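# Move the green block into the blue tray

## Task

Get the green block into the blue tray, while the robot stays upright and untilted and nothing is knocked or placed outside the work area.

## Robot and tools

ROBOT. A Rainbow Robotics RB-Y1: a two-wheel differential base with two rear casters (0.58 m wide, 0.10 m ahead of the wheel axle, 0.57 m behind; a spin in place sweeps radius 0.58 m), a folding torso (leg with ankle, knee, hip), a head camera and two 7-joint arms, each with a parallel gripper and a wrist camera whose case juts sideways and can collide. With arms in their start pose the robot is up to 0.73 m wide.

FRAMES. Base frame: origin on the floor midway between the drive wheels, x forward, y left, z up, metres. The result lines chest, left_hand and right_hand are in this frame. A hand point sits between the finger pads, 0.03 m back from the tips; fingers point along the hand's -z, close along its x. Printed hand positions can be off at long reach or under load. base_odometry is relative to the base's pose at scene start and only counts wheel rotation (slip looks like motion); heading in rad, left positive.

move. One action per call; the keys other than cameras and blocking form it. Allowed combinations: base and/or joints (plus optional min_time_s or contact_limits); target alone or with min_time_s; or contact_limits alone. An empty move just reports state and images.
- base: a single velocity command {x_m_s, turn_rad_s, for_s}, held for for_s seconds then stopped. x_m_s forward speed, 0.005 to 1.5 m/s either sign or 0; turn_rad_s left-positive, 0.02 to 1.509 rad/s either sign or 0; for_s 0.1 to 5 s. Omitted velocities are 0; no sideways motion. Acceleration is 0.4 m/s² (turns 0.5 rad/s²), so short commands cover less than speed × time, and coasting to rest can take up to about 3 s.
- joints: absolute targets keyed by joint name (names as in the schema), radians except grippers in metres of pad opening (0 to 0.1). Key ranges: torso_squat_rad 0 to 1.2, torso_shift_rad -0.3 to 0.6, torso_pitch_rad -0.2 to 1.4 (positive bows forward), torso_yaw_rad -1.5 to 1.5 (left positive; lift arms out 0.2 rad first); shoulder_pitch ±2.356 (negative swings forward/up); left_shoulder_roll 0 to 3.141, right_shoulder_roll -3.141 to 0 (away from body); shoulder_yaw ±2.094; elbow -2.617 to 0.01 (negative bends); forearm_roll ±3.141; wrist_pitch -1.57 to 1.919; hand_roll ±2.705; head_pan_rad ±0.523 (left positive); head_tilt_rad -0.35 to 1.57 (positive looks down). Combined torso limits also apply: squat+shift<=1.52; squat-shift+pitch<=1.57; shift+0.5pitch-0.4squat<=0.7; shift+0.3pitch-0.5squat<=0.39.
- target: absolute pose for one hand: side "left" or "right", x, y, z in metres in the base frame (-3 to 3), quat_wxyz in the same form printed on the hand lines. It is converted once to joint angles, so the hand travels along a curved path; break long moves into shorter steps. It cannot start while another move is running.
- min_time_s: 0.1 to 8 s, the shortest duration for arm, head and torso motions in this action.
- contact_limits: gripper current cap in mA (200 to 672.5, default 672.5), per gripper key; it persists. Grip force scales with (limit - 100).
- cameras: list from head_camera, left_wrist_camera, right_wrist_camera, all. blocking: true (default) waits for everything to settle; false returns within ~0.5 s.

wait(seconds 0 to 10, cameras): lets time pass, ending early once running moves settle. stop(cameras): brakes every running motion. zoom_image(camera, region [x0,y0,x1,y1] pixels, max 504×504): closer look at the latest image. read_manual gives only licence text. finished_scene ends the scene irreversibly; the block must stay in the tray afterwards.

RESULTS. base_status, joint_status, left_hand_status, right_hand_status give each motion's outcome. "done" finished (for the base: velocity was sent the full time, even if blocked). "reached" means within 10 mm and 2 deg; "short" gives the miss; "refused" explains a failed pre-check and nothing moves. "off_target" means resting away from the target, possibly still pushing. "contact_stop" (torso only), "time_out" and "limit_stop_at_<name>" are unrequested stops; after one, later calls in the same reply are skipped. "joint command not followed" / "not_followed" means a self-collision check held the arm back. "torque_fault" freezes the whole robot 10 s; "limit_stop_at_motor_heat" is an overheating stop. lidar_m lists 12 distances in 30-degree sectors, counter-clockwise from straight ahead, at 0.23 m height. motor_effort shows wheel load in percent; high values at rest suggest pushing on something. Joint torques, external torques and wrist force/torque are raw, offset readings useful to detect contact or a held load.

GRASPING. Command an opening at least 0.005 m narrower than the block; the gripper then reads "off_target" or "done", both fine.

AVOID. Dropping or tossing the block, releasing it while moving, slamming into furniture, hard pushes, arms pressing on each other (can end the scene), driving into furniture (the base does not stop itself; wheels may cut out), fast bending or sudden stops with arms extended or while driving fast, and reaching far forward with load, any of which can tip the robot. Keep shoulder rolls about 0.5 rad outward when both arms are forward. Don't hold stretched poses for long (motor heat).

Each tool is called after "Call:" by a JSON object that holds its "method" and its "body".

## Session

Call:
{"method": "move", "body": {"joints": {"head_tilt_rad": 0.5}, "cameras": ["all"]}}

Scene clock: 0.60 s.
Joint torques (N m): left_arm=[-2.1 -0.36 0.69 -1.37 -0.18 -0.72 0.01] | right_arm=[-2.24 -0.24 -0.11 -1.79 0.07 -0.75 0.39]
External joint torques (N m): left_arm=[0.2 -0.47 0.68 -0.07 -0.19 -0.1 0.02] | right_arm=[0.61 0.73 -0.04 -0.01 0 -0.08 0.38]
Wrist force (N): left_arm=[-0.6 2.0 -8.2] | right_arm=[-2.2 -0.4 -6.8]
Wrist torque (N m): left_arm=[-0.42 0.07 0.05] | right_arm=[0.18 0.10 -0.19]
Wrist force, peak (N): left_arm=[-1.1 2.2 -8.2] | right_arm=[-2.1 -0.5 -6.9]
move: done
base_odometry: x=+0.000 y=+0.000 heading=+0.000
lidar_m: 2.69 1.83 1.72 1.77 2.48 2.29 2.33 2.72 2.52 2.14 3.09 2.82
base_status: not commanded
joint_positions: torso_squat_rad=+0.350 torso_shift_rad=+0.000 torso_pitch_rad=+0.000 torso_yaw_rad=+0.000 left_shoulder_pitch_rad=+0.020 left_shoulder_roll_rad=+0.004 left_shoulder_yaw_rad=-0.044 left_elbow_rad=-0.246 left_forearm_roll_rad=-0.048 left_wrist_pitch_rad=-0.049 left_hand_roll_rad=-0.025 left_gripper_m=+0.099 right_shoulder_pitch_rad=+0.015 right_shoulder_roll_rad=-0.018 right_shoulder_yaw_rad=+0.001 right_elbow_rad=-0.299 right_forearm_roll_rad=-0.040 right_wrist_pitch_rad=-0.043 right_hand_roll_rad=+0.024 right_gripper_m=+0.101 head_pan_rad=+0.000 head_tilt_rad=+0.500
joint_status: all done
wheel_motors_off: 0
motor_effort: left_wheel=+1(1) right_wheel=+1(2)
chest: x=-0.2280 y=-0.0006 z=+1.2475 quat_wxyz=(+1.000, +0.000, +0.000, +0.000) (m; base frame)
left_hand: x=-0.1119 y=+0.2171 z=+0.5728 quat_wxyz=(+0.989, +0.003, -0.138, -0.055) (m; base frame)
right_hand: x=-0.0842 y=-0.2347 z=+0.5785 quat_wxyz=(+0.986, -0.008, -0.163, -0.009) (m; base frame)
pictures: head_camera, left_wrist_camera, right_wrist_camera

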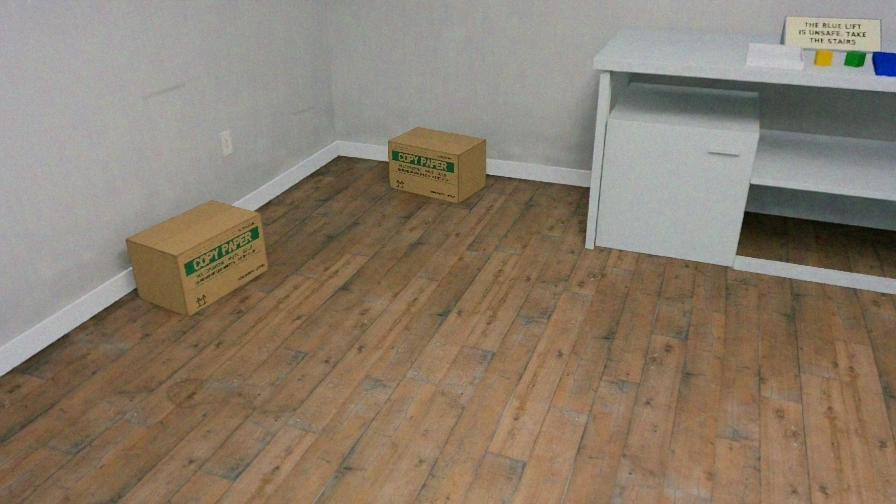

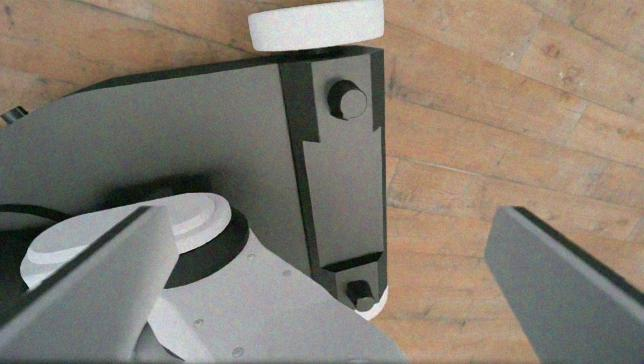

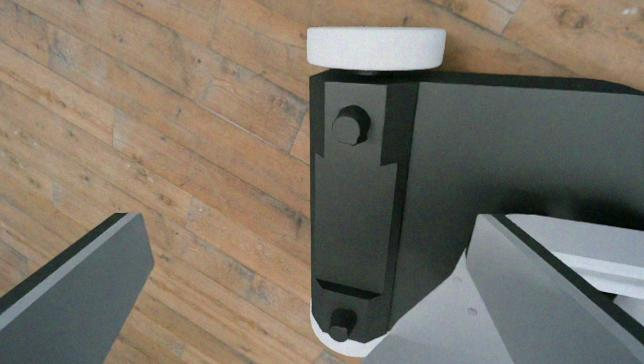

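Call:
{"method": "move", "body": {"joints": {"head_pan_rad": -0.5, "head_tilt_rad": 0.35}, "cameras": ["head_camera"]}}

Call:
{"method": "zoom_image", "body": {"camera": "head_camera", "region": [350, 50, 800, 300]}}

Scene clock: 2.33 s.
Joint torques (N m): left_arm=[-2.22 -0.46 0.86 -1.42 -0.13 -0.66 0.13] | right_arm=[-2.48 0.07 -0.43 -1.81 -0.01 -0.65 0.35]
External joint torques (N m): left_arm=[0.08 -0.57 0.85 -0.12 -0.14 -0.04 0.14] | right_arm=[0.37 1.03 -0.37 -0.04 -0.08 0.02 0.33]
Wrist force (N): left_arm=[-0.8 2.1 -8.1] | right_arm=[-2.0 -0.5 -6.8]
Wrist torque (N m): left_arm=[-0.42 0.06 0.06] | right_arm=[0.21 0.11 -0.19]
Wrist force, peak (N): left_arm=[-0.9 1.9 -8.2] | right_arm=[-2.1 -0.5 -7.0]
move: done
base_odometry: x=+0.000 y=+0.000 heading=+0.000
lidar_m: 2.68 1.83 1.70 1.76 2.47 2.29 2.33 2.73 2.52 2.15 3.10 2.81
base_status: not commanded
joint_positions: torso_squat_rad=+0.350 torso_shift_rad=+0.000 torso_pitch_rad=+0.000 torso_yaw_rad=+0.000 left_shoulder_pitch_rad=+0.020 left_shoulder_roll_rad=+0.004 left_shoulder_yaw_rad=-0.044 left_elbow_rad=-0.246 left_forearm_roll_rad=-0.048 left_wrist_pitch_rad=-0.049 left_hand_roll_rad=-0.025 left_gripper_m=+0.099 right_shoulder_pitch_rad=+0.015 right_shoulder_roll_rad=-0.018 right_shoulder_yaw_rad=+0.001 right_elbow_rad=-0.299 right_forearm_roll_rad=-0.040 right_wrist_pitch_rad=-0.043 right_hand_roll_rad=+0.024 right_gripper_m=+0.101 head_pan_rad=-0.500 head_tilt_rad=+0.350
joint_status: all done
wheel_motors_off: 0
motor_effort: left_wheel=+1(1) right_wheel=+1(2)
chest: x=-0.2280 y=-0.0006 z=+1.2475 quat_wxyz=(+1.000, +0.000, +0.000, +0.000) (m; base frame)
left_hand: x=-0.1119 y=+0.2171 z=+0.5728 quat_wxyz=(+0.989, +0.003, -0.138, -0.055) (m; base frame)
right_hand: x=-0.0842 y=-0.2347 z=+0.5785 quat_wxyz=(+0.986, -0.008, -0.163, -0.009) (m; base frame)
pictures: head_camera

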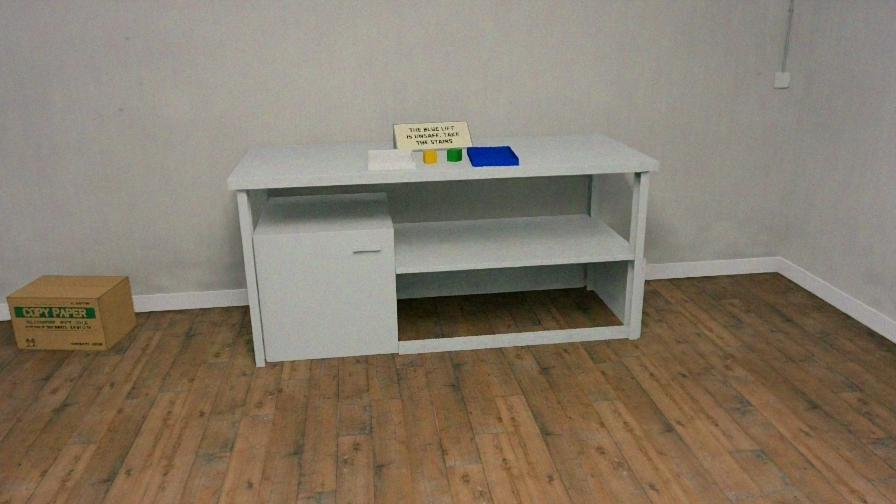

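Scaled by 1.120 from the camera's 896x504 image, which has a finer 1280x720 frame.

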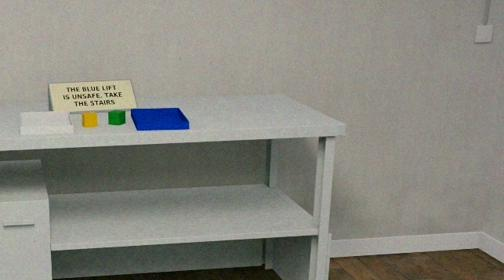

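Call:
{"method": "move", "body": {"base": {"turn_rad_s": -0.5, "for_s": 1.06}, "joints": {"head_pan_rad": 0.0, "head_tilt_rad": 0.45}}}

Call:
{"method": "move", "body": {"base": {"x_m_s": 0.8, "for_s": 2.57}, "joints": {"head_tilt_rad": 0.5, "right_shoulder_roll_rad": -0.15, "right_elbow_rad": -1.9, "left_shoulder_pitch_rad": 0.4, "left_shoulder_roll_rad": 0.1}, "min_time_s": 2}}

Call:
{"method": "move", "body": {"base": {"turn_rad_s": 0.3, "for_s": 0.6}, "cameras": ["head_camera"]}}

Call:
{"method": "zoom_image", "body": {"camera": "head_camera", "region": [200, 0, 700, 281]}}

Scene clock: 6.07 s.
Joint torques (N m): left_arm=[-2.15 -0.56 0.66 -1.4 -0.16 -0.71 0.14] | right_arm=[-2.43 -0.3 -0.25 -1.71 -0.02 -0.83 0.28]
External joint torques (N m): left_arm=[0.14 -0.67 0.65 -0.1 -0.17 -0.09 0.15] | right_arm=[0.41 0.66 -0.18 0.06 -0.08 -0.16 0.26]
Wrist force (N): left_arm=[-0.8 1.9 -7.8] | right_arm=[-2.0 -0.6 -7.0]
Wrist torque (N m): left_arm=[-0.43 0.05 0.05] | right_arm=[0.21 0.10 -0.19]
Wrist force, peak (N): left_arm=[-0.9 2.0 -8.2] | right_arm=[-2.1 -0.4 -7.0]
move: done
base_odometry: x=+0.000 y=+0.000 heading=-0.533
lidar_m: 2.80 2.81 1.84 1.70 1.76 2.48 2.29 2.33 2.73 2.52 2.15 3.09
base_status: done (sent for 1.07 of 1.07 s)
joint_positions: torso_squat_rad=+0.350 torso_shift_rad=+0.000 torso_pitch_rad=+0.000 torso_yaw_rad=+0.000 left_shoulder_pitch_rad=+0.020 left_shoulder_roll_rad=+0.004 left_shoulder_yaw_rad=-0.044 left_elbow_rad=-0.246 left_forearm_roll_rad=-0.048 left_wrist_pitch_rad=-0.049 left_hand_roll_rad=-0.025 left_gripper_m=+0.099 right_shoulder_pitch_rad=+0.015 right_shoulder_roll_rad=-0.018 right_shoulder_yaw_rad=+0.001 right_elbow_rad=-0.299 right_forearm_roll_rad=-0.040 right_wrist_pitch_rad=-0.043 right_hand_roll_rad=+0.024 right_gripper_m=+0.101 head_pan_rad=+0.000 head_tilt_rad=+0.450
joint_status: all done
wheel_motors_off: 0
motor_effort: left_wheel=+4(25) right_wheel=+1(19)
chest: x=-0.2280 y=-0.0006 z=+1.2475 quat_wxyz=(+1.000, +0.000, +0.000, +0.000) (m; base frame)
left_hand: x=-0.1119 y=+0.2171 z=+0.5728 quat_wxyz=(+0.989, +0.003, -0.138, -0.055) (m; base frame)
right_hand: x=-0.0842 y=-0.2347 z=+0.5785 quat_wxyz=(+0.986, -0.008, -0.163, -0.009) (m; base frame)
pictures: none

Scene clock: 10.77 s.
Joint torques (N m): left_arm=[8.1 3.68 1.39 2.42 -0.16 0.05 0.1] | right_arm=[-9.3 -2.26 -1.74 -9.66 0.16 -1.84 0.27]
External joint torques (N m): left_arm=[0.93 0.44 1.03 0.04 -0.18 -0.02 0.09] | right_arm=[1.27 0.56 -0.01 0.24 -0.06 -0.08 0.22]
Wrist force (N): left_arm=[1.2 1.4 -7.9] | right_arm=[-5.3 0.2 1.2]
Wrist torque (N m): left_arm=[-0.36 0.14 0.06] | right_arm=[0.08 -0.07 -0.24]
Wrist force, peak (N): left_arm=[-0.1 1.4 -8.7] | right_arm=[-5.0 -0.3 -5.7]
move: done
base_odometry: x=+1.768 y=-1.044 heading=-0.533
lidar_m: 0.79 0.77 0.97 1.91 1.98 2.73 4.33 3.73 2.25 2.23 1.29 1.34
base_status: done (sent for 2.57 of 2.57 s)
joint_positions: torso_squat_rad=+0.350 torso_shift_rad=+0.000 torso_pitch_rad=+0.000 torso_yaw_rad=+0.000 left_shoulder_pitch_rad=+0.400 left_shoulder_roll_rad=+0.100 left_shoulder_yaw_rad=-0.044 left_elbow_rad=-0.246 left_forearm_roll_rad=-0.048 left_wrist_pitch_rad=-0.049 left_hand_roll_rad=-0.025 left_gripper_m=+0.099 right_shoulder_pitch_rad=+0.015 right_shoulder_roll_rad=-0.150 right_shoulder_yaw_rad=+0.001 right_elbow_rad=-1.900 right_forearm_roll_rad=-0.040 right_wrist_pitch_rad=-0.043 right_hand_roll_rad=+0.024 right_gripper_m=+0.101 head_pan_rad=+0.000 head_tilt_rad=+0.500
joint_status: all done
wheel_motors_off: 0
motor_effort: left_wheel=-4(32) right_wheel=+3(32)
chest: x=-0.2280 y=-0.0006 z=+1.2475 quat_wxyz=(+1.000, +0.000, +0.000, +0.000) (m; base frame)
left_hand: x=-0.3912 y=+0.2860 z=+0.5846 quat_wxyz=(+0.998, +0.047, +0.046, -0.007) (m; base frame)
right_hand: x=+0.2681 y=-0.2436 z=+1.1834 quat_wxyz=(+0.569, -0.037, -0.820, +0.055) (m; base frame)
pictures: none

Scene clock: 12.53 s.
Joint torques (N m): left_arm=[7.88 3.07 1.2 2.27 -0.15 -0.03 0.15] | right_arm=[-9.95 -2.32 -2.04 -9.8 0.18 -1.91 0.56]
External joint torques (N m): left_arm=[0.71 -0.17 0.85 -0.12 -0.16 -0.1 0.15] | right_arm=[0.62 0.51 -0.31 0.1 -0.04 -0.15 0.52]
Wrist force (N): left_arm=[1.1 1.6 -7.8] | right_arm=[-5.7 0.2 1.2]
Wrist torque (N m): left_arm=[-0.40 0.13 0.07] | right_arm=[0.09 -0.10 -0.24]
Wrist force, peak (N): left_arm=[1.2 1.8 -8.4] | right_arm=[-5.7 0.3 1.4]
move: done
base_odometry: x=+1.768 y=-1.044 heading=-0.354
lidar_m: 0.78 0.82 1.73 1.91 2.33 3.17 4.33 3.07 2.24 2.23 1.30 1.47
base_status: done (sent for 0.6 of 0.6 s)
joint_positions: torso_squat_rad=+0.350 torso_shift_rad=+0.000 torso_pitch_rad=+0.000 torso_yaw_rad=+0.000 left_shoulder_pitch_rad=+0.400 left_shoulder_roll_rad=+0.100 left_shoulder_yaw_rad=-0.044 left_elbow_rad=-0.246 left_forearm_roll_rad=-0.048 left_wrist_pitch_rad=-0.049 left_hand_roll_rad=-0.025 left_gripper_m=+0.099 right_shoulder_pitch_rad=+0.015 right_shoulder_roll_rad=-0.150 right_shoulder_yaw_rad=+0.001 right_elbow_rad=-1.900 right_forearm_roll_rad=-0.040 right_wrist_pitch_rad=-0.043 right_hand_roll_rad=+0.024 right_gripper_m=+0.101 head_pan_rad=+0.000 head_tilt_rad=+0.500
joint_status: not commanded
wheel_motors_off: 0
motor_effort: left_wheel=-4(25) right_wheel=-1(21)
chest: x=-0.2280 y=-0.0006 z=+1.2475 quat_wxyz=(+1.000, +0.000, +0.000, +0.000) (m; base frame)
left_hand: x=-0.3913 y=+0.2861 z=+0.5846 quat_wxyz=(+0.998, +0.047, +0.046, -0.007) (m; base frame)
right_hand: x=+0.2681 y=-0.2437 z=+1.1834 quat_wxyz=(+0.569, -0.037, -0.820, +0.055) (m; base frame)
pictures: head_camera

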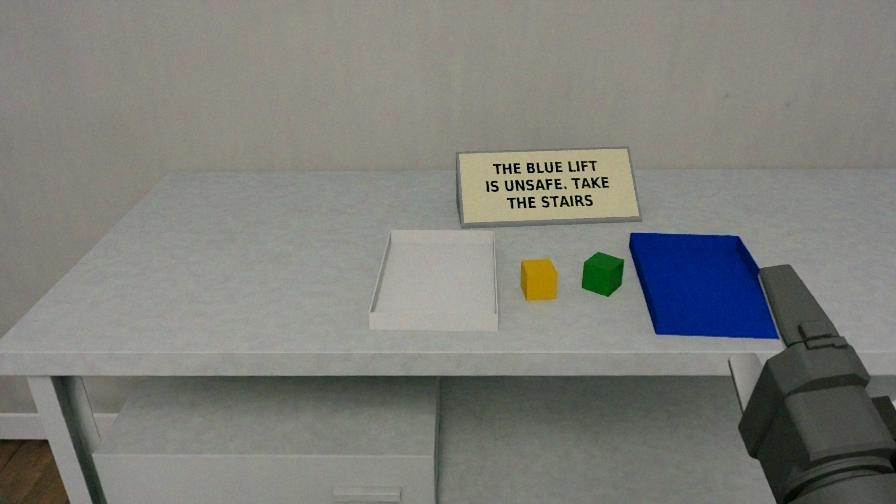

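Scaled by 1.008 from the camera's 896x504 image, which has a finer 1280x720 frame.

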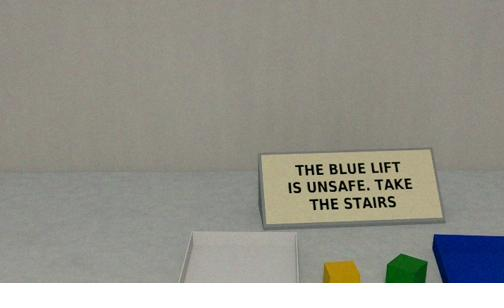

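Call:
{"method": "move", "body": {"base": {"x_m_s": 0.4, "for_s": 1.325}, "joints": {"torso_shift_rad": 0.3, "torso_pitch_rad": 0.3, "head_tilt_rad": 0.5, "right_shoulder_roll_rad": -0.3}, "min_time_s": 2}}

Call:
{"method": "move", "body": {"target": {"side": "right", "x": 0.456, "y": -0.285, "z": 0.99, "quat_wxyz": [0.961, 0, 0, -0.276]}, "min_time_s": 1.5, "cameras": ["head_camera", "right_wrist_camera"]}}

Scene clock: 16.03 s.
Joint torques (N m): left_arm=[15.84 4.14 1.2 5.15 -0.18 0.56 0.04] | right_arm=[-4.23 -4.14 -3.41 -9.6 0.17 -2.04 0.37]
External joint torques (N m): left_arm=[1.39 0.26 0.79 -0.07 -0.19 -0.06 0.02] | right_arm=[1.08 0.77 -0.01 0.15 -0.03 -0.19 0.32]
Wrist force (N): left_arm=[2.6 1.6 -7.6] | right_arm=[-5.8 0.8 -0.3]
Wrist torque (N m): left_arm=[-0.40 0.20 0.02] | right_arm=[0.08 -0.06 -0.23]
Wrist force, peak (N): left_arm=[3.6 1.4 -7.8] | right_arm=[-6.1 0.9 -0.8]
move: done
base_odometry: x=+2.269 y=-1.229 heading=-0.354
lidar_m: 0.25 0.25 0.38 1.92 2.02 3.10 4.86 2.60 2.35 1.10 1.17 0.93
base_status: done (sent for 1.33 of 1.33 s)
joint_positions: torso_squat_rad=+0.350 torso_shift_rad=+0.300 torso_pitch_rad=+0.300 torso_yaw_rad=+0.000 left_shoulder_pitch_rad=+0.400 left_shoulder_roll_rad=+0.100 left_shoulder_yaw_rad=-0.044 left_elbow_rad=-0.246 left_forearm_roll_rad=-0.048 left_wrist_pitch_rad=-0.049 left_hand_roll_rad=-0.025 left_gripper_m=+0.099 right_shoulder_pitch_rad=+0.015 right_shoulder_roll_rad=-0.300 right_shoulder_yaw_rad=+0.001 right_elbow_rad=-1.900 right_forearm_roll_rad=-0.040 right_wrist_pitch_rad=-0.043 right_hand_roll_rad=+0.024 right_gripper_m=+0.101 head_pan_rad=+0.000 head_tilt_rad=+0.500
joint_status: all done
wheel_motors_off: 0
motor_effort: left_wheel=+0(33) right_wheel=-1(31)
chest: x=+0.0579 y=-0.0006 z=+1.2043 quat_wxyz=(+0.989, +0.000, +0.150, +0.000) (m; base frame)
left_hand: x=-0.2941 y=+0.2861 z=+0.6193 quat_wxyz=(+0.980, +0.045, +0.195, -0.014) (m; base frame)
right_hand: x=+0.5142 y=-0.2638 z=+1.0008 quat_wxyz=(+0.680, -0.060, -0.720, +0.128) (m; base frame)
pictures: none

Scene clock: 17.87 s.
Joint torques (N m): left_arm=[15.63 4.2 1.15 5.06 -0.2 0.67 0.17] | right_arm=[-13.85 -9.62 -7.13 -3.41 0.36 -0.1 0.39]
External joint torques (N m): left_arm=[1.17 0.32 0.74 -0.16 -0.21 0.05 0.15] | right_arm=[1.39 2.37 1.02 0.82 0.16 -0.1 0.39]
Wrist force (N): left_arm=[2.9 1.4 -7.4] | right_arm=[0.0 -0.6 -7.1]
Wrist torque (N m): left_arm=[-0.36 0.24 0.04] | right_arm=[0.18 0.23 -0.13]
Wrist force, peak (N): left_arm=[3.5 1.1 -8.0] | right_arm=[-4.0 -2.8 -6.7]
move: done
base_odometry: x=+2.269 y=-1.229 heading=-0.354
lidar_m: 0.25 0.26 0.37 1.94 2.02 3.10 4.86 2.58 2.32 1.12 1.17 0.92
base_status: not commanded
joint_positions: torso_squat_rad=+0.350 torso_shift_rad=+0.300 torso_pitch_rad=+0.300 torso_yaw_rad=+0.000 left_shoulder_pitch_rad=+0.400 left_shoulder_roll_rad=+0.100 left_shoulder_yaw_rad=-0.044 left_elbow_rad=-0.246 left_forearm_roll_rad=-0.048 left_wrist_pitch_rad=-0.049 left_hand_roll_rad=-0.025 left_gripper_m=+0.099 right_shoulder_pitch_rad=-0.811 right_shoulder_roll_rad=-0.936 right_shoulder_yaw_rad=+0.260 right_elbow_rad=-1.777 right_forearm_roll_rad=-1.068 right_wrist_pitch_rad=+1.919 right_hand_roll_rad=-1.179 right_gripper_m=+0.101 head_pan_rad=+0.000 head_tilt_rad=+0.500
joint_status: all done
wheel_motors_off: 0
motor_effort: left_wheel=+0(1) right_wheel=-1(2)
chest: x=+0.0578 y=-0.0006 z=+1.2043 quat_wxyz=(+0.989, +0.000, +0.149, +0.000) (m; base frame)
left_hand: x=-0.2941 y=+0.2861 z=+0.6193 quat_wxyz=(+0.980, +0.045, +0.195, -0.014) (m; base frame)
right_hand: x=+0.4559 y=-0.2854 z=+0.9904 quat_wxyz=(+0.961, +0.001, -0.001, -0.277) (m; base frame)
right_hand_status: reached (checked arc, planned for 1.5 s): 1 mm and 0.2 deg off.
pictures: head_camera, right_wrist_camera

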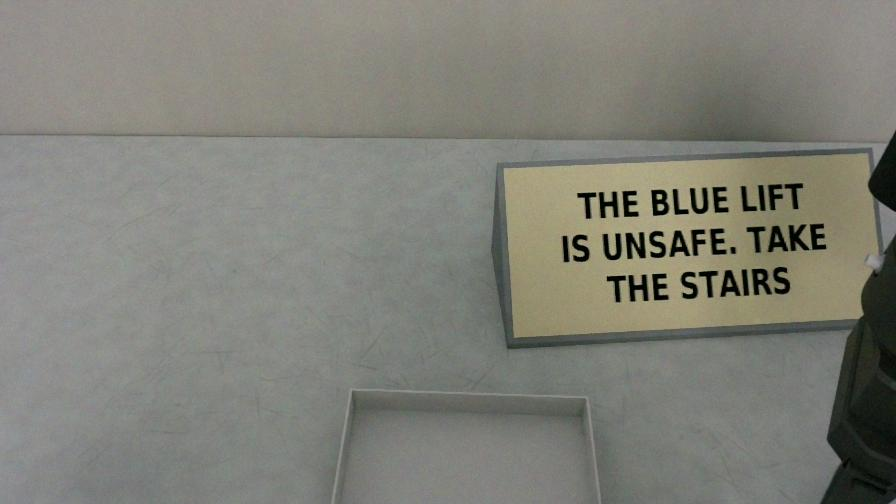

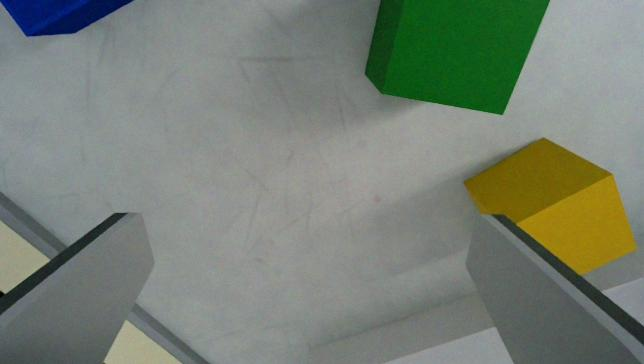

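Call:
{"method": "move", "body": {"target": {"side": "right", "x": 0.375, "y": -0.292, "z": 0.965, "quat_wxyz": [0.934, 0, 0, -0.357]}, "cameras": ["head_camera", "right_wrist_camera"]}}

Scene clock: 20.20 s.
Joint torques (N m): left_arm=[15.49 3.78 1.23 5 -0.08 0.65 0.06] | right_arm=[-10.74 -10.35 -10.43 -3.81 -0.01 -0.23 0.52]
External joint torques (N m): left_arm=[1.04 -0.11 0.81 -0.23 -0.09 0.02 0.04] | right_arm=[-0.16 1.75 -2.26 0.04 -0.2 -0.24 0.52]
Wrist force (N): left_arm=[3.1 1.6 -7.3] | right_arm=[0.2 -0.5 -7.1]
Wrist torque (N m): left_arm=[-0.41 0.27 0.04] | right_arm=[0.18 0.24 -0.11]
Wrist force, peak (N): left_arm=[3.3 1.7 -8.1] | right_arm=[0.1 -0.8 -7.9]
move: done
base_odometry: x=+2.269 y=-1.229 heading=-0.354
lidar_m: 0.24 0.25 0.37 1.94 2.02 3.10 4.85 2.59 2.34 1.11 1.17 0.93
base_status: not commanded
joint_positions: torso_squat_rad=+0.350 torso_shift_rad=+0.300 torso_pitch_rad=+0.300 torso_yaw_rad=+0.000 left_shoulder_pitch_rad=+0.400 left_shoulder_roll_rad=+0.100 left_shoulder_yaw_rad=-0.044 left_elbow_rad=-0.246 left_forearm_roll_rad=-0.048 left_wrist_pitch_rad=-0.049 left_hand_roll_rad=-0.025 left_gripper_m=+0.099 right_shoulder_pitch_rad=-0.497 right_shoulder_roll_rad=-1.061 right_shoulder_yaw_rad=+0.205 right_elbow_rad=-2.123 right_forearm_roll_rad=-1.119 right_wrist_pitch_rad=+1.824 right_hand_roll_rad=-1.489 right_gripper_m=+0.101 head_pan_rad=+0.000 head_tilt_rad=+0.500
joint_status: all done
wheel_motors_off: 0
motor_effort: left_wheel=+1(1) right_wheel=-2(2)
chest: x=+0.0578 y=-0.0006 z=+1.2043 quat_wxyz=(+0.989, +0.000, +0.149, +0.000) (m; base frame)
left_hand: x=-0.2942 y=+0.2861 z=+0.6193 quat_wxyz=(+0.980, +0.045, +0.195, -0.014) (m; base frame)
right_hand: x=+0.3748 y=-0.2920 z=+0.9649 quat_wxyz=(+0.934, +0.000, +0.001, -0.357) (m; base frame)
right_hand_status: reached (checked arc, planned for 0.7 s): 0 mm and 0.1 deg off.
pictures: head_camera, right_wrist_camera

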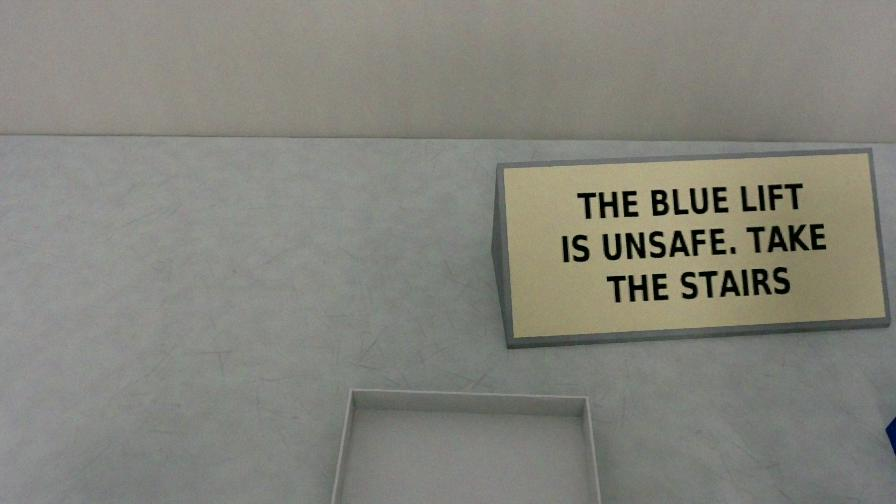

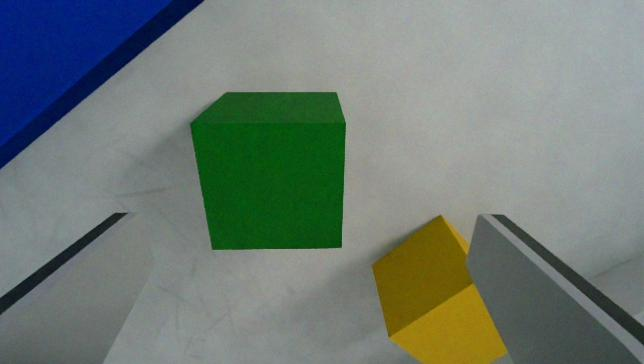

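Call:
{"method": "move", "body": {"target": {"side": "right", "x": 0.388, "y": -0.3035, "z": 0.925, "quat_wxyz": [0.934, 0, 0, -0.357]}, "cameras": ["right_wrist_camera"]}}

Scene clock: 22.03 s.
Joint torques (N m): left_arm=[15.33 3.98 1.24 4.99 -0.22 0.68 0.14] | right_arm=[-9.51 -10.35 -7.7 -4.28 0.18 0 0.19]
External joint torques (N m): left_arm=[0.88 0.09 0.83 -0.23 -0.23 0.05 0.12] | right_arm=[1.27 1.95 0.53 0.17 -0.03 0 0.19]
Wrist force (N): left_arm=[3.0 1.7 -7.2] | right_arm=[0.0 -0.7 -7.1]
Wrist torque (N m): left_arm=[-0.42 0.26 0.04] | right_arm=[0.17 0.21 -0.17]
Wrist force, peak (N): left_arm=[2.9 1.3 -8.1] | right_arm=[-0.3 -0.4 -8.3]
move: done
base_odometry: x=+2.269 y=-1.229 heading=-0.354
lidar_m: 0.24 0.25 0.38 1.94 2.03 3.08 4.88 2.57 2.33 1.11 1.18 0.93
base_status: not commanded
joint_positions: torso_squat_rad=+0.350 torso_shift_rad=+0.300 torso_pitch_rad=+0.300 torso_yaw_rad=+0.000 left_shoulder_pitch_rad=+0.400 left_shoulder_roll_rad=+0.100 left_shoulder_yaw_rad=-0.044 left_elbow_rad=-0.246 left_forearm_roll_rad=-0.048 left_wrist_pitch_rad=-0.049 left_hand_roll_rad=-0.025 left_gripper_m=+0.099 right_shoulder_pitch_rad=-0.474 right_shoulder_roll_rad=-1.019 right_shoulder_yaw_rad=+0.257 right_elbow_rad=-1.996 right_forearm_roll_rad=-1.026 right_wrist_pitch_rad=+1.725 right_hand_roll_rad=-1.387 right_gripper_m=+0.101 head_pan_rad=+0.000 head_tilt_rad=+0.500
joint_status: all done
wheel_motors_off: 0
motor_effort: left_wheel=+2(2) right_wheel=-2(2)
chest: x=+0.0578 y=-0.0006 z=+1.2043 quat_wxyz=(+0.989, +0.000, +0.149, +0.000) (m; base frame)
left_hand: x=-0.2942 y=+0.2861 z=+0.6193 quat_wxyz=(+0.980, +0.045, +0.195, -0.014) (m; base frame)
right_hand: x=+0.3878 y=-0.3035 z=+0.9253 quat_wxyz=(+0.934, +0.000, +0.000, -0.357) (m; base frame)
right_hand_status: reached (checked arc, planned for 0.4 s): 0 mm and 0.0 deg off.
pictures: right_wrist_camera

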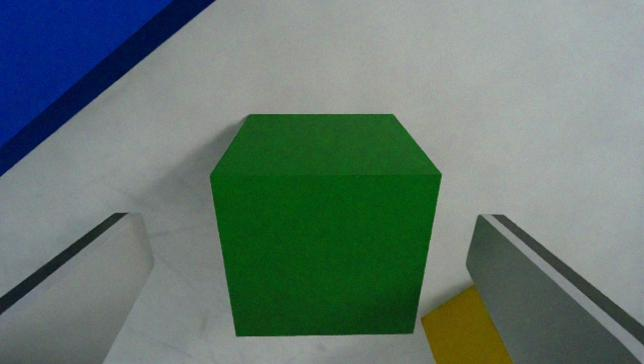

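Call:
{"method": "move", "body": {"target": {"side": "right", "x": 0.387, "y": -0.305, "z": 0.901, "quat_wxyz": [0.934, 0, 0, -0.357]}}}

Call:
{"method": "move", "body": {"joints": {"right_gripper_m": 0.036}, "cameras": ["right_wrist_camera"]}}

Call:
{"method": "move", "body": {"target": {"side": "right", "x": 0.387, "y": -0.305, "z": 1.0, "quat_wxyz": [0.934, 0, 0, -0.357]}, "cameras": ["right_wrist_camera"]}}

Scene clock: 23.20 s.
Joint torques (N m): left_arm=[15.04 3.71 1.18 4.98 -0.05 0.69 0.2] | right_arm=[-10.02 -10.43 -8.02 -4.76 0.23 -0.04 0.38]
External joint torques (N m): left_arm=[0.59 -0.18 0.76 -0.24 -0.06 0.06 0.18] | right_arm=[0.58 1.73 0.09 -0.01 0.02 -0.04 0.38]
Wrist force (N): left_arm=[3.1 1.4 -7.5] | right_arm=[0.0 -0.6 -7.2]
Wrist torque (N m): left_arm=[-0.39 0.24 0.03] | right_arm=[0.16 0.23 -0.21]
Wrist force, peak (N): left_arm=[3.2 1.4 -7.9] | right_arm=[-0.2 -0.9 -9.0]
move: done
base_odometry: x=+2.269 y=-1.229 heading=-0.354
lidar_m: 0.24 0.26 0.38 1.93 2.03 3.10 4.87 2.59 2.35 1.11 1.17 0.93
base_status: not commanded
joint_positions: torso_squat_rad=+0.350 torso_shift_rad=+0.300 torso_pitch_rad=+0.300 torso_yaw_rad=+0.000 left_shoulder_pitch_rad=+0.400 left_shoulder_roll_rad=+0.100 left_shoulder_yaw_rad=-0.044 left_elbow_rad=-0.246 left_forearm_roll_rad=-0.048 left_wrist_pitch_rad=-0.049 left_hand_roll_rad=-0.025 left_gripper_m=+0.099 right_shoulder_pitch_rad=-0.450 right_shoulder_roll_rad=-0.991 right_shoulder_yaw_rad=+0.290 right_elbow_rad=-1.950 right_forearm_roll_rad=-0.975 right_wrist_pitch_rad=+1.669 right_hand_roll_rad=-1.356 right_gripper_m=+0.101 head_pan_rad=+0.000 head_tilt_rad=+0.500
joint_status: all done
wheel_motors_off: 0
motor_effort: left_wheel=+2(2) right_wheel=-2(2)
chest: x=+0.0578 y=-0.0006 z=+1.2043 quat_wxyz=(+0.989, +0.000, +0.149, +0.000) (m; base frame)
left_hand: x=-0.2942 y=+0.2861 z=+0.6193 quat_wxyz=(+0.980, +0.045, +0.195, -0.014) (m; base frame)
right_hand: x=+0.3870 y=-0.3050 z=+0.9010 quat_wxyz=(+0.934, +0.000, +0.000, -0.357) (m; base frame)
right_hand_status: reached (checked arc, planned for 0.2 s): 0 mm and 0.0 deg off.
pictures: none

Scene clock: 24.47 s.
Joint torques (N m): left_arm=[15.11 3.74 1.21 4.78 -0.15 0.61 0.1] | right_arm=[-9.69 -10.52 -8.2 -4.48 0.12 0.04 0.49]
External joint torques (N m): left_arm=[0.66 -0.15 0.8 -0.44 -0.16 -0.02 0.08] | right_arm=[0.91 1.64 -0.1 0.27 -0.09 0.04 0.49]
Wrist force (N): left_arm=[3.2 1.7 -7.5] | right_arm=[-0.1 -0.8 -6.5]
Wrist torque (N m): left_arm=[-0.39 0.27 0.06] | right_arm=[0.15 0.19 -0.22]
Wrist force, peak (N): left_arm=[3.2 1.2 -8.0] | right_arm=[0.2 -0.8 -7.5]
move: off_target
base_odometry: x=+2.269 y=-1.229 heading=-0.354
lidar_m: 0.24 0.25 0.38 1.95 2.01 3.08 4.87 2.58 2.34 1.11 1.18 0.93
base_status: not commanded
joint_positions: torso_squat_rad=+0.350 torso_shift_rad=+0.300 torso_pitch_rad=+0.300 torso_yaw_rad=+0.000 left_shoulder_pitch_rad=+0.400 left_shoulder_roll_rad=+0.100 left_shoulder_yaw_rad=-0.044 left_elbow_rad=-0.246 left_forearm_roll_rad=-0.048 left_wrist_pitch_rad=-0.049 left_hand_roll_rad=-0.025 left_gripper_m=+0.099 right_shoulder_pitch_rad=-0.450 right_shoulder_roll_rad=-0.991 right_shoulder_yaw_rad=+0.290 right_elbow_rad=-1.950 right_forearm_roll_rad=-0.975 right_wrist_pitch_rad=+1.669 right_hand_roll_rad=-1.356 right_gripper_m=+0.050 head_pan_rad=+0.000 head_tilt_rad=+0.500
joint_status: right_gripper_m off_target (ended at +0.050, target +0.036)
wheel_motors_off: 0
motor_effort: left_wheel=+2(2) right_wheel=-2(2)
chest: x=+0.0578 y=-0.0006 z=+1.2043 quat_wxyz=(+0.989, +0.000, +0.149, +0.000) (m; base frame)
left_hand: x=-0.2942 y=+0.2861 z=+0.6193 quat_wxyz=(+0.980, +0.045, +0.195, -0.014) (m; base frame)
right_hand: x=+0.3870 y=-0.3050 z=+0.9010 quat_wxyz=(+0.934, +0.000, +0.000, -0.357) (m; base frame)
pictures: right_wrist_camera

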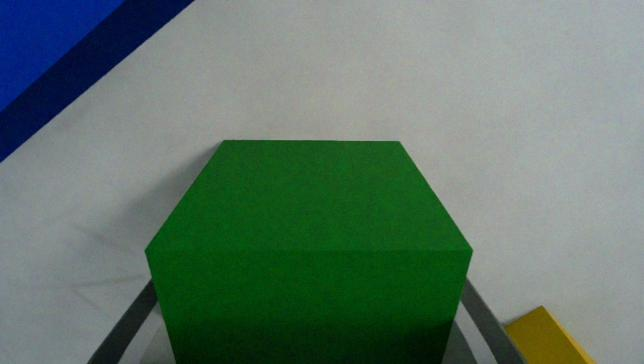

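Scene clock: 25.30 s.
Joint torques (N m): left_arm=[15.19 4.06 1.28 4.96 -0.16 0.69 0.19] | right_arm=[-9.61 -10.94 -9.17 -3.05 0.34 -0.19 0.29]
External joint torques (N m): left_arm=[0.74 0.17 0.86 -0.27 -0.17 0.06 0.17] | right_arm=[1.6 1.92 -0.75 0.15 0.15 -0.19 0.29]
Wrist force (N): left_arm=[3.2 1.3 -7.4] | right_arm=[0.1 -0.5 -8.0]
Wrist torque (N m): left_arm=[-0.33 0.27 0.04] | right_arm=[0.21 0.25 -0.14]
Wrist force, peak (N): left_arm=[3.3 1.5 -8.0] | right_arm=[-0.1 -0.9 -9.8]
move: done
base_odometry: x=+2.269 y=-1.229 heading=-0.354
lidar_m: 0.24 0.25 0.37 1.95 2.00 3.10 4.87 2.59 2.33 1.12 1.17 0.93
base_status: not commanded
joint_positions: torso_squat_rad=+0.350 torso_shift_rad=+0.300 torso_pitch_rad=+0.300 torso_yaw_rad=+0.000 left_shoulder_pitch_rad=+0.400 left_shoulder_roll_rad=+0.100 left_shoulder_yaw_rad=-0.044 left_elbow_rad=-0.246 left_forearm_roll_rad=-0.048 left_wrist_pitch_rad=-0.049 left_hand_roll_rad=-0.025 left_gripper_m=+0.099 right_shoulder_pitch_rad=-0.558 right_shoulder_roll_rad=-1.106 right_shoulder_yaw_rad=+0.137 right_elbow_rad=-2.091 right_forearm_roll_rad=-1.212 right_wrist_pitch_rad=+1.886 right_hand_roll_rad=-1.466 right_gripper_m=+0.050 head_pan_rad=+0.000 head_tilt_rad=+0.500
joint_status: all done
wheel_motors_off: 0
motor_effort: left_wheel=+2(2) right_wheel=-1(2)
chest: x=+0.0578 y=-0.0006 z=+1.2043 quat_wxyz=(+0.989, +0.000, +0.149, +0.000) (m; base frame)
left_hand: x=-0.2942 y=+0.2861 z=+0.6193 quat_wxyz=(+0.980, +0.045, +0.195, -0.014) (m; base frame)
right_hand: x=+0.3870 y=-0.3050 z=+1.0000 quat_wxyz=(+0.934, +0.000, +0.000, -0.357) (m; base frame)
right_hand_status: reached (checked arc, planned for 0.5 s): 0 mm and 0.0 deg off.
pictures: right_wrist_camera

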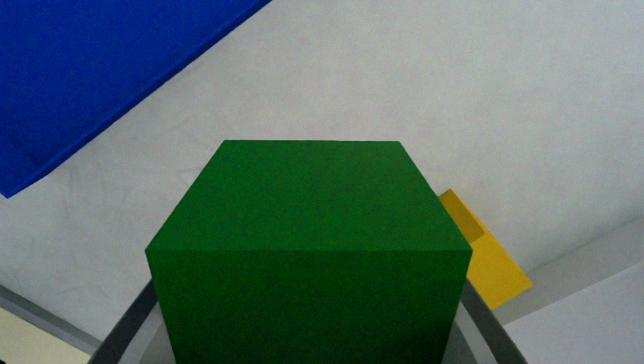

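Call:
{"method": "move", "body": {"target": {"side": "right", "x": 0.395, "y": -0.465, "z": 0.98, "quat_wxyz": [0.934, 0, 0, -0.357]}, "min_time_s": 0.8, "cameras": ["right_wrist_camera"]}}

Scene clock: 26.90 s.
Joint torques (N m): left_arm=[15.04 3.9 1.37 4.85 -0.09 0.58 0.03] | right_arm=[-8.77 -16.13 -11.35 -3 0.15 -0.12 -0.03]
External joint torques (N m): left_arm=[0.58 0.01 0.95 -0.38 -0.1 -0.05 0.01] | right_arm=[0.34 2.07 -1.96 -0.25 -0.08 -0.11 -0.03]
Wrist force (N): left_arm=[3.0 1.7 -7.7] | right_arm=[-0.1 -0.6 -8.1]
Wrist torque (N m): left_arm=[-0.37 0.25 0.03] | right_arm=[0.20 0.21 -0.20]
Wrist force, peak (N): left_arm=[2.8 1.3 -8.5] | right_arm=[0.3 -1.2 -8.5]
move: done
base_odometry: x=+2.269 y=-1.229 heading=-0.354
lidar_m: 0.24 0.25 0.38 1.93 2.00 3.08 4.87 2.57 2.33 1.11 1.18 0.92
base_status: not commanded
joint_positions: torso_squat_rad=+0.350 torso_shift_rad=+0.300 torso_pitch_rad=+0.300 torso_yaw_rad=+0.000 left_shoulder_pitch_rad=+0.400 left_shoulder_roll_rad=+0.100 left_shoulder_yaw_rad=-0.044 left_elbow_rad=-0.246 left_forearm_roll_rad=-0.048 left_wrist_pitch_rad=-0.049 left_hand_roll_rad=-0.025 left_gripper_m=+0.099 right_shoulder_pitch_rad=-0.302 right_shoulder_roll_rad=-1.259 right_shoulder_yaw_rad=-0.091 right_elbow_rad=-1.671 right_forearm_roll_rad=-1.249 right_wrist_pitch_rad=+1.673 right_hand_roll_rad=-0.898 right_gripper_m=+0.050 head_pan_rad=+0.000 head_tilt_rad=+0.500
joint_status: all done
wheel_motors_off: 0
motor_effort: left_wheel=+2(2) right_wheel=-2(2)
chest: x=+0.0578 y=-0.0006 z=+1.2043 quat_wxyz=(+0.989, +0.000, +0.149, +0.000) (m; base frame)
left_hand: x=-0.2942 y=+0.2861 z=+0.6193 quat_wxyz=(+0.980, +0.046, +0.195, -0.014) (m; base frame)
right_hand: x=+0.3948 y=-0.4649 z=+0.9799 quat_wxyz=(+0.934, +0.000, -0.001, -0.357) (m; base frame)
right_hand_status: reached (checked arc, planned for 0.8 s): 0 mm and 0.1 deg off.
pictures: right_wrist_camera

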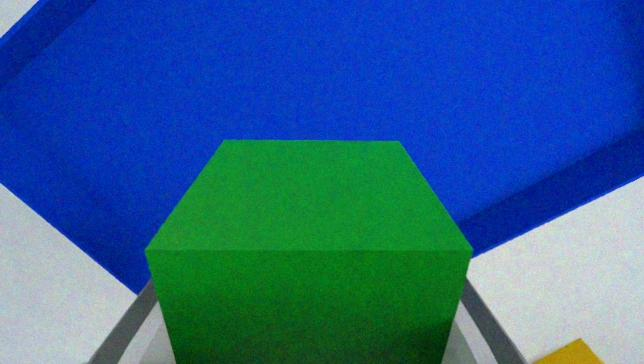

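Call:
{"method": "move", "body": {"target": {"side": "right", "x": 0.375, "y": -0.482, "z": 0.945, "quat_wxyz": [0.934, 0, 0, -0.357]}, "cameras": ["right_wrist_camera"]}}

Scene clock: 28.30 s.
Joint torques (N m): left_arm=[15.11 3.73 1.44 4.9 -0.07 0.63 0.12] | right_arm=[-7.95 -16.71 -11.91 -2.78 0.31 -0.01 0.41]
External joint torques (N m): left_arm=[0.65 -0.16 1.03 -0.32 -0.08 0.01 0.1] | right_arm=[-0.17 1.42 -2.6 0.13 0.08 0 0.41]
Wrist force (N): left_arm=[3.3 1.6 -7.7] | right_arm=[-0.1 -0.7 -8.1]
Wrist torque (N m): left_arm=[-0.39 0.27 0.04] | right_arm=[0.17 0.24 -0.21]
Wrist force, peak (N): left_arm=[3.3 1.7 -8.0] | right_arm=[-0.5 -1.8 -8.7]
move: done
base_odometry: x=+2.269 y=-1.229 heading=-0.354
lidar_m: 0.24 0.26 0.39 1.94 2.02 3.10 4.88 2.60 2.34 1.09 1.18 0.93
base_status: not commanded
joint_positions: torso_squat_rad=+0.350 torso_shift_rad=+0.300 torso_pitch_rad=+0.300 torso_yaw_rad=+0.000 left_shoulder_pitch_rad=+0.400 left_shoulder_roll_rad=+0.100 left_shoulder_yaw_rad=-0.044 left_elbow_rad=-0.246 left_forearm_roll_rad=-0.048 left_wrist_pitch_rad=-0.049 left_hand_roll_rad=-0.025 left_gripper_m=+0.099 right_shoulder_pitch_rad=-0.187 right_shoulder_roll_rad=-1.224 right_shoulder_yaw_rad=-0.113 right_elbow_rad=-1.651 right_forearm_roll_rad=-1.213 right_wrist_pitch_rad=+1.582 right_hand_roll_rad=-0.830 right_gripper_m=+0.050 head_pan_rad=+0.000 head_tilt_rad=+0.500
joint_status: all done
wheel_motors_off: 0
motor_effort: left_wheel=+2(2) right_wheel=-1(2)
chest: x=+0.0578 y=-0.0006 z=+1.2043 quat_wxyz=(+0.989, +0.000, +0.149, +0.000) (m; base frame)
left_hand: x=-0.2942 y=+0.2861 z=+0.6193 quat_wxyz=(+0.980, +0.046, +0.195, -0.014) (m; base frame)
right_hand: x=+0.3746 y=-0.4819 z=+0.9448 quat_wxyz=(+0.934, +0.000, +0.000, -0.357) (m; base frame)
right_hand_status: reached (checked arc, planned for 0.4 s): 0 mm and 0.0 deg off.
pictures: right_wrist_camera

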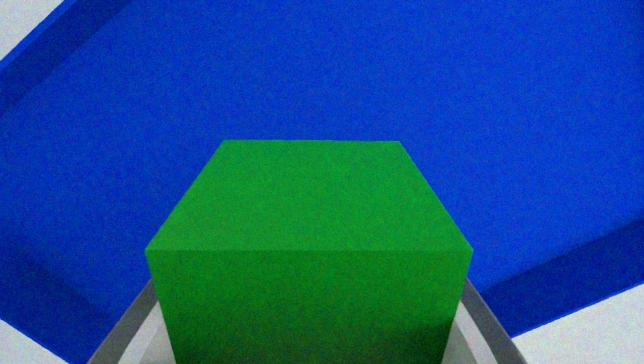

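Call:
{"method": "move", "body": {"target": {"side": "right", "x": 0.375, "y": -0.482, "z": 0.908, "quat_wxyz": [0.934, 0, 0, -0.357]}, "min_time_s": 0.6}}

Call:
{"method": "move", "body": {"target": {"side": "right", "x": 0.375, "y": -0.482, "z": 0.904, "quat_wxyz": [0.934, 0, 0, -0.357]}, "min_time_s": 0.3, "cameras": ["right_wrist_camera"]}}

Scene clock: 29.40 s.
Joint torques (N m): left_arm=[15.1 3.76 1.21 4.86 -0.15 0.6 0.11] | right_arm=[-8.88 -15.97 -8.9 -2.75 0.3 -0.19 0.62]
External joint torques (N m): left_arm=[0.64 -0.13 0.79 -0.36 -0.16 -0.02 0.09] | right_arm=[-1.04 2.03 0.13 0.55 0.07 -0.17 0.62]
Wrist force (N): left_arm=[3.3 1.8 -7.7] | right_arm=[0.3 -0.7 -7.9]
Wrist torque (N m): left_arm=[-0.42 0.27 0.07] | right_arm=[0.18 0.26 -0.20]
Wrist force, peak (N): left_arm=[3.2 1.3 -8.1] | right_arm=[0.0 -0.6 -8.6]
move: done
base_odometry: x=+2.269 y=-1.229 heading=-0.354
lidar_m: 0.24 0.26 0.37 1.93 2.01 3.09 4.87 2.58 2.33 1.10 1.19 0.93
base_status: not commanded
joint_positions: torso_squat_rad=+0.350 torso_shift_rad=+0.300 torso_pitch_rad=+0.300 torso_yaw_rad=+0.000 left_shoulder_pitch_rad=+0.400 left_shoulder_roll_rad=+0.100 left_shoulder_yaw_rad=-0.044 left_elbow_rad=-0.246 left_forearm_roll_rad=-0.048 left_wrist_pitch_rad=-0.049 left_hand_roll_rad=-0.025 left_gripper_m=+0.099 right_shoulder_pitch_rad=-0.208 right_shoulder_roll_rad=-1.162 right_shoulder_yaw_rad=-0.044 right_elbow_rad=-1.587 right_forearm_roll_rad=-1.148 right_wrist_pitch_rad=+1.514 right_hand_roll_rad=-0.798 right_gripper_m=+0.050 head_pan_rad=+0.000 head_tilt_rad=+0.500
joint_status: all done
wheel_motors_off: 0
motor_effort: left_wheel=+2(2) right_wheel=-1(1)
chest: x=+0.0578 y=-0.0006 z=+1.2043 quat_wxyz=(+0.989, +0.000, +0.149, +0.000) (m; base frame)
left_hand: x=-0.2942 y=+0.2861 z=+0.6193 quat_wxyz=(+0.980, +0.046, +0.195, -0.014) (m; base frame)
right_hand: x=+0.3747 y=-0.4819 z=+0.9080 quat_wxyz=(+0.934, +0.000, +0.000, -0.357) (m; base frame)
right_hand_status: reached (checked arc, planned for 0.6 s): 0 mm and 0.0 deg off.
pictures: none

Scene clock: 30.03 s.
Joint torques (N m): left_arm=[14.92 3.79 0.91 4.86 -0.18 0.68 0.06] | right_arm=[-8.09 -15.17 -7.8 -2.42 0.34 -0.49 0.69]
External joint torques (N m): left_arm=[0.47 -0.09 0.49 -0.36 -0.19 0.06 0.04] | right_arm=[-0.23 2.83 1.19 0.92 0.11 -0.48 0.69]
Wrist force (N): left_arm=[2.7 1.4 -7.7] | right_arm=[0.2 -1.1 -4.9]
Wrist torque (N m): left_arm=[-0.38 0.21 0.06] | right_arm=[0.23 0.30 -0.20]
Wrist force, peak (N): left_arm=[3.2 1.6 -7.9] | right_arm=[0.2 -1.0 -8.3]
move: done
base_odometry: x=+2.269 y=-1.229 heading=-0.354
lidar_m: 0.25 0.25 0.37 1.93 2.03 3.08 4.87 2.59 2.33 1.09 1.17 0.93
base_status: not commanded
joint_positions: torso_squat_rad=+0.350 torso_shift_rad=+0.300 torso_pitch_rad=+0.300 torso_yaw_rad=+0.000 left_shoulder_pitch_rad=+0.400 left_shoulder_roll_rad=+0.100 left_shoulder_yaw_rad=-0.044 left_elbow_rad=-0.246 left_forearm_roll_rad=-0.048 left_wrist_pitch_rad=-0.049 left_hand_roll_rad=-0.025 left_gripper_m=+0.099 right_shoulder_pitch_rad=-0.212 right_shoulder_roll_rad=-1.156 right_shoulder_yaw_rad=-0.037 right_elbow_rad=-1.578 right_forearm_roll_rad=-1.141 right_wrist_pitch_rad=+1.506 right_hand_roll_rad=-0.794 right_gripper_m=+0.050 head_pan_rad=+0.000 head_tilt_rad=+0.500
joint_status: all done
wheel_motors_off: 0
motor_effort: left_wheel=+2(2) right_wheel=-1(1)
chest: x=+0.0578 y=-0.0006 z=+1.2043 quat_wxyz=(+0.989, +0.000, +0.149, +0.000) (m; base frame)
left_hand: x=-0.2942 y=+0.2861 z=+0.6193 quat_wxyz=(+0.980, +0.045, +0.195, -0.014) (m; base frame)
right_hand: x=+0.3749 y=-0.4821 z=+0.9042 quat_wxyz=(+0.934, +0.000, +0.000, -0.357) (m; base frame)
right_hand_status: reached (checked arc, planned for 0.3 s): 0 mm and 0.0 deg off.
pictures: right_wrist_camera

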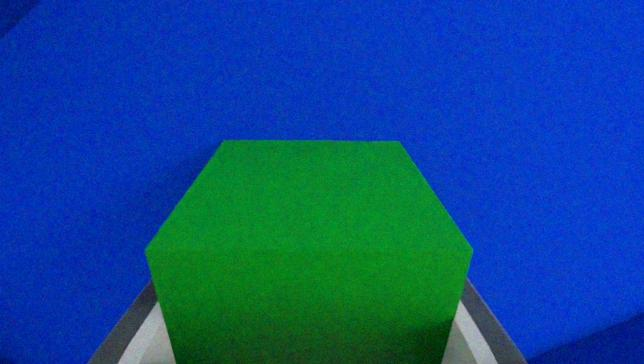

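Call:
{"method": "move", "body": {"joints": {"right_gripper_m": 0.08}}}

Call:
{"method": "move", "body": {"target": {"side": "right", "x": 0.375, "y": -0.482, "z": 1.0, "quat_wxyz": [0.934, 0, 0, -0.357]}, "cameras": ["right_wrist_camera"]}}

Scene clock: 30.97 s.
Joint torques (N m): left_arm=[15.23 3.64 1.09 4.96 -0.12 0.61 0.08] | right_arm=[-8.15 -15.39 -7.58 -2.5 0.38 -0.32 0.67]
External joint torques (N m): left_arm=[0.78 -0.25 0.67 -0.27 -0.13 -0.02 0.06] | right_arm=[-0.3 2.61 1.41 0.84 0.15 -0.31 0.67]
Wrist force (N): left_arm=[3.1 1.5 -7.3] | right_arm=[0.0 -0.6 -7.4]
Wrist torque (N m): left_arm=[-0.39 0.24 0.07] | right_arm=[0.17 0.23 -0.20]
Wrist force, peak (N): left_arm=[3.1 1.4 -8.2] | right_arm=[0.0 -0.7 -7.4]
move: done
base_odometry: x=+2.269 y=-1.229 heading=-0.354
lidar_m: 0.23 0.26 0.37 1.92 2.02 3.09 4.87 2.57 2.33 1.12 1.16 0.93
base_status: not commanded
joint_positions: torso_squat_rad=+0.350 torso_shift_rad=+0.300 torso_pitch_rad=+0.300 torso_yaw_rad=+0.000 left_shoulder_pitch_rad=+0.400 left_shoulder_roll_rad=+0.100 left_shoulder_yaw_rad=-0.044 left_elbow_rad=-0.246 left_forearm_roll_rad=-0.048 left_wrist_pitch_rad=-0.049 left_hand_roll_rad=-0.025 left_gripper_m=+0.099 right_shoulder_pitch_rad=-0.212 right_shoulder_roll_rad=-1.156 right_shoulder_yaw_rad=-0.037 right_elbow_rad=-1.577 right_forearm_roll_rad=-1.141 right_wrist_pitch_rad=+1.506 right_hand_roll_rad=-0.794 right_gripper_m=+0.080 head_pan_rad=+0.000 head_tilt_rad=+0.500
joint_status: all done
wheel_motors_off: 0
motor_effort: left_wheel=+2(2) right_wheel=-2(2)
chest: x=+0.0578 y=-0.0006 z=+1.2043 quat_wxyz=(+0.989, +0.000, +0.149, +0.000) (m; base frame)
left_hand: x=-0.2942 y=+0.2861 z=+0.6193 quat_wxyz=(+0.980, +0.045, +0.195, -0.014) (m; base frame)
right_hand: x=+0.3749 y=-0.4820 z=+0.9042 quat_wxyz=(+0.934, +0.000, +0.000, -0.357) (m; base frame)
pictures: none

Scene clock: 32.07 s.
Joint torques (N m): left_arm=[15.07 3.72 1.22 4.9 -0.17 0.6 0.13] | right_arm=[-5.66 -15.76 -10.44 -2.21 0.25 -0.12 0.19]
External joint torques (N m): left_arm=[0.61 -0.17 0.8 -0.33 -0.18 -0.02 0.11] | right_arm=[2.15 2.55 -0.84 0.03 0.02 -0.11 0.19]
Wrist force (N): left_arm=[3.0 1.5 -8.0] | right_arm=[0.2 -0.8 -7.4]
Wrist torque (N m): left_arm=[-0.40 0.24 0.03] | right_arm=[0.22 0.26 -0.13]
Wrist force, peak (N): left_arm=[3.0 1.5 -8.0] | right_arm=[0.3 -1.1 -8.6]
move: done
base_odometry: x=+2.269 y=-1.229 heading=-0.354
lidar_m: 0.23 0.26 0.40 1.94 2.02 3.10 4.87 2.58 2.33 1.09 1.15 0.92
base_status: not commanded
joint_positions: torso_squat_rad=+0.350 torso_shift_rad=+0.300 torso_pitch_rad=+0.300 torso_yaw_rad=+0.000 left_shoulder_pitch_rad=+0.400 left_shoulder_roll_rad=+0.100 left_shoulder_yaw_rad=-0.044 left_elbow_rad=-0.246 left_forearm_roll_rad=-0.048 left_wrist_pitch_rad=-0.049 left_hand_roll_rad=-0.025 left_gripper_m=+0.099 right_shoulder_pitch_rad=-0.173 right_shoulder_roll_rad=-1.315 right_shoulder_yaw_rad=-0.219 right_elbow_rad=-1.709 right_forearm_roll_rad=-1.316 right_wrist_pitch_rad=+1.682 right_hand_roll_rad=-0.866 right_gripper_m=+0.080 head_pan_rad=+0.000 head_tilt_rad=+0.500
joint_status: all done
wheel_motors_off: 0
motor_effort: left_wheel=+2(2) right_wheel=-1(2)
chest: x=+0.0578 y=-0.0006 z=+1.2043 quat_wxyz=(+0.989, +0.000, +0.149, +0.000) (m; base frame)
left_hand: x=-0.2942 y=+0.2861 z=+0.6193 quat_wxyz=(+0.980, +0.045, +0.195, -0.014) (m; base frame)
right_hand: x=+0.3752 y=-0.4820 z=+1.0001 quat_wxyz=(+0.934, +0.000, +0.000, -0.357) (m; base frame)
right_hand_status: reached (checked arc, planned for 0.5 s): 0 mm and 0.0 deg off.
pictures: right_wrist_camera

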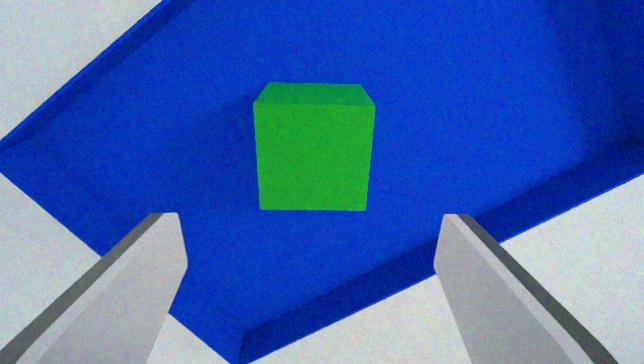

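Call:
{"method": "finished_scene", "body": {}}

The scene is finished: the task was done.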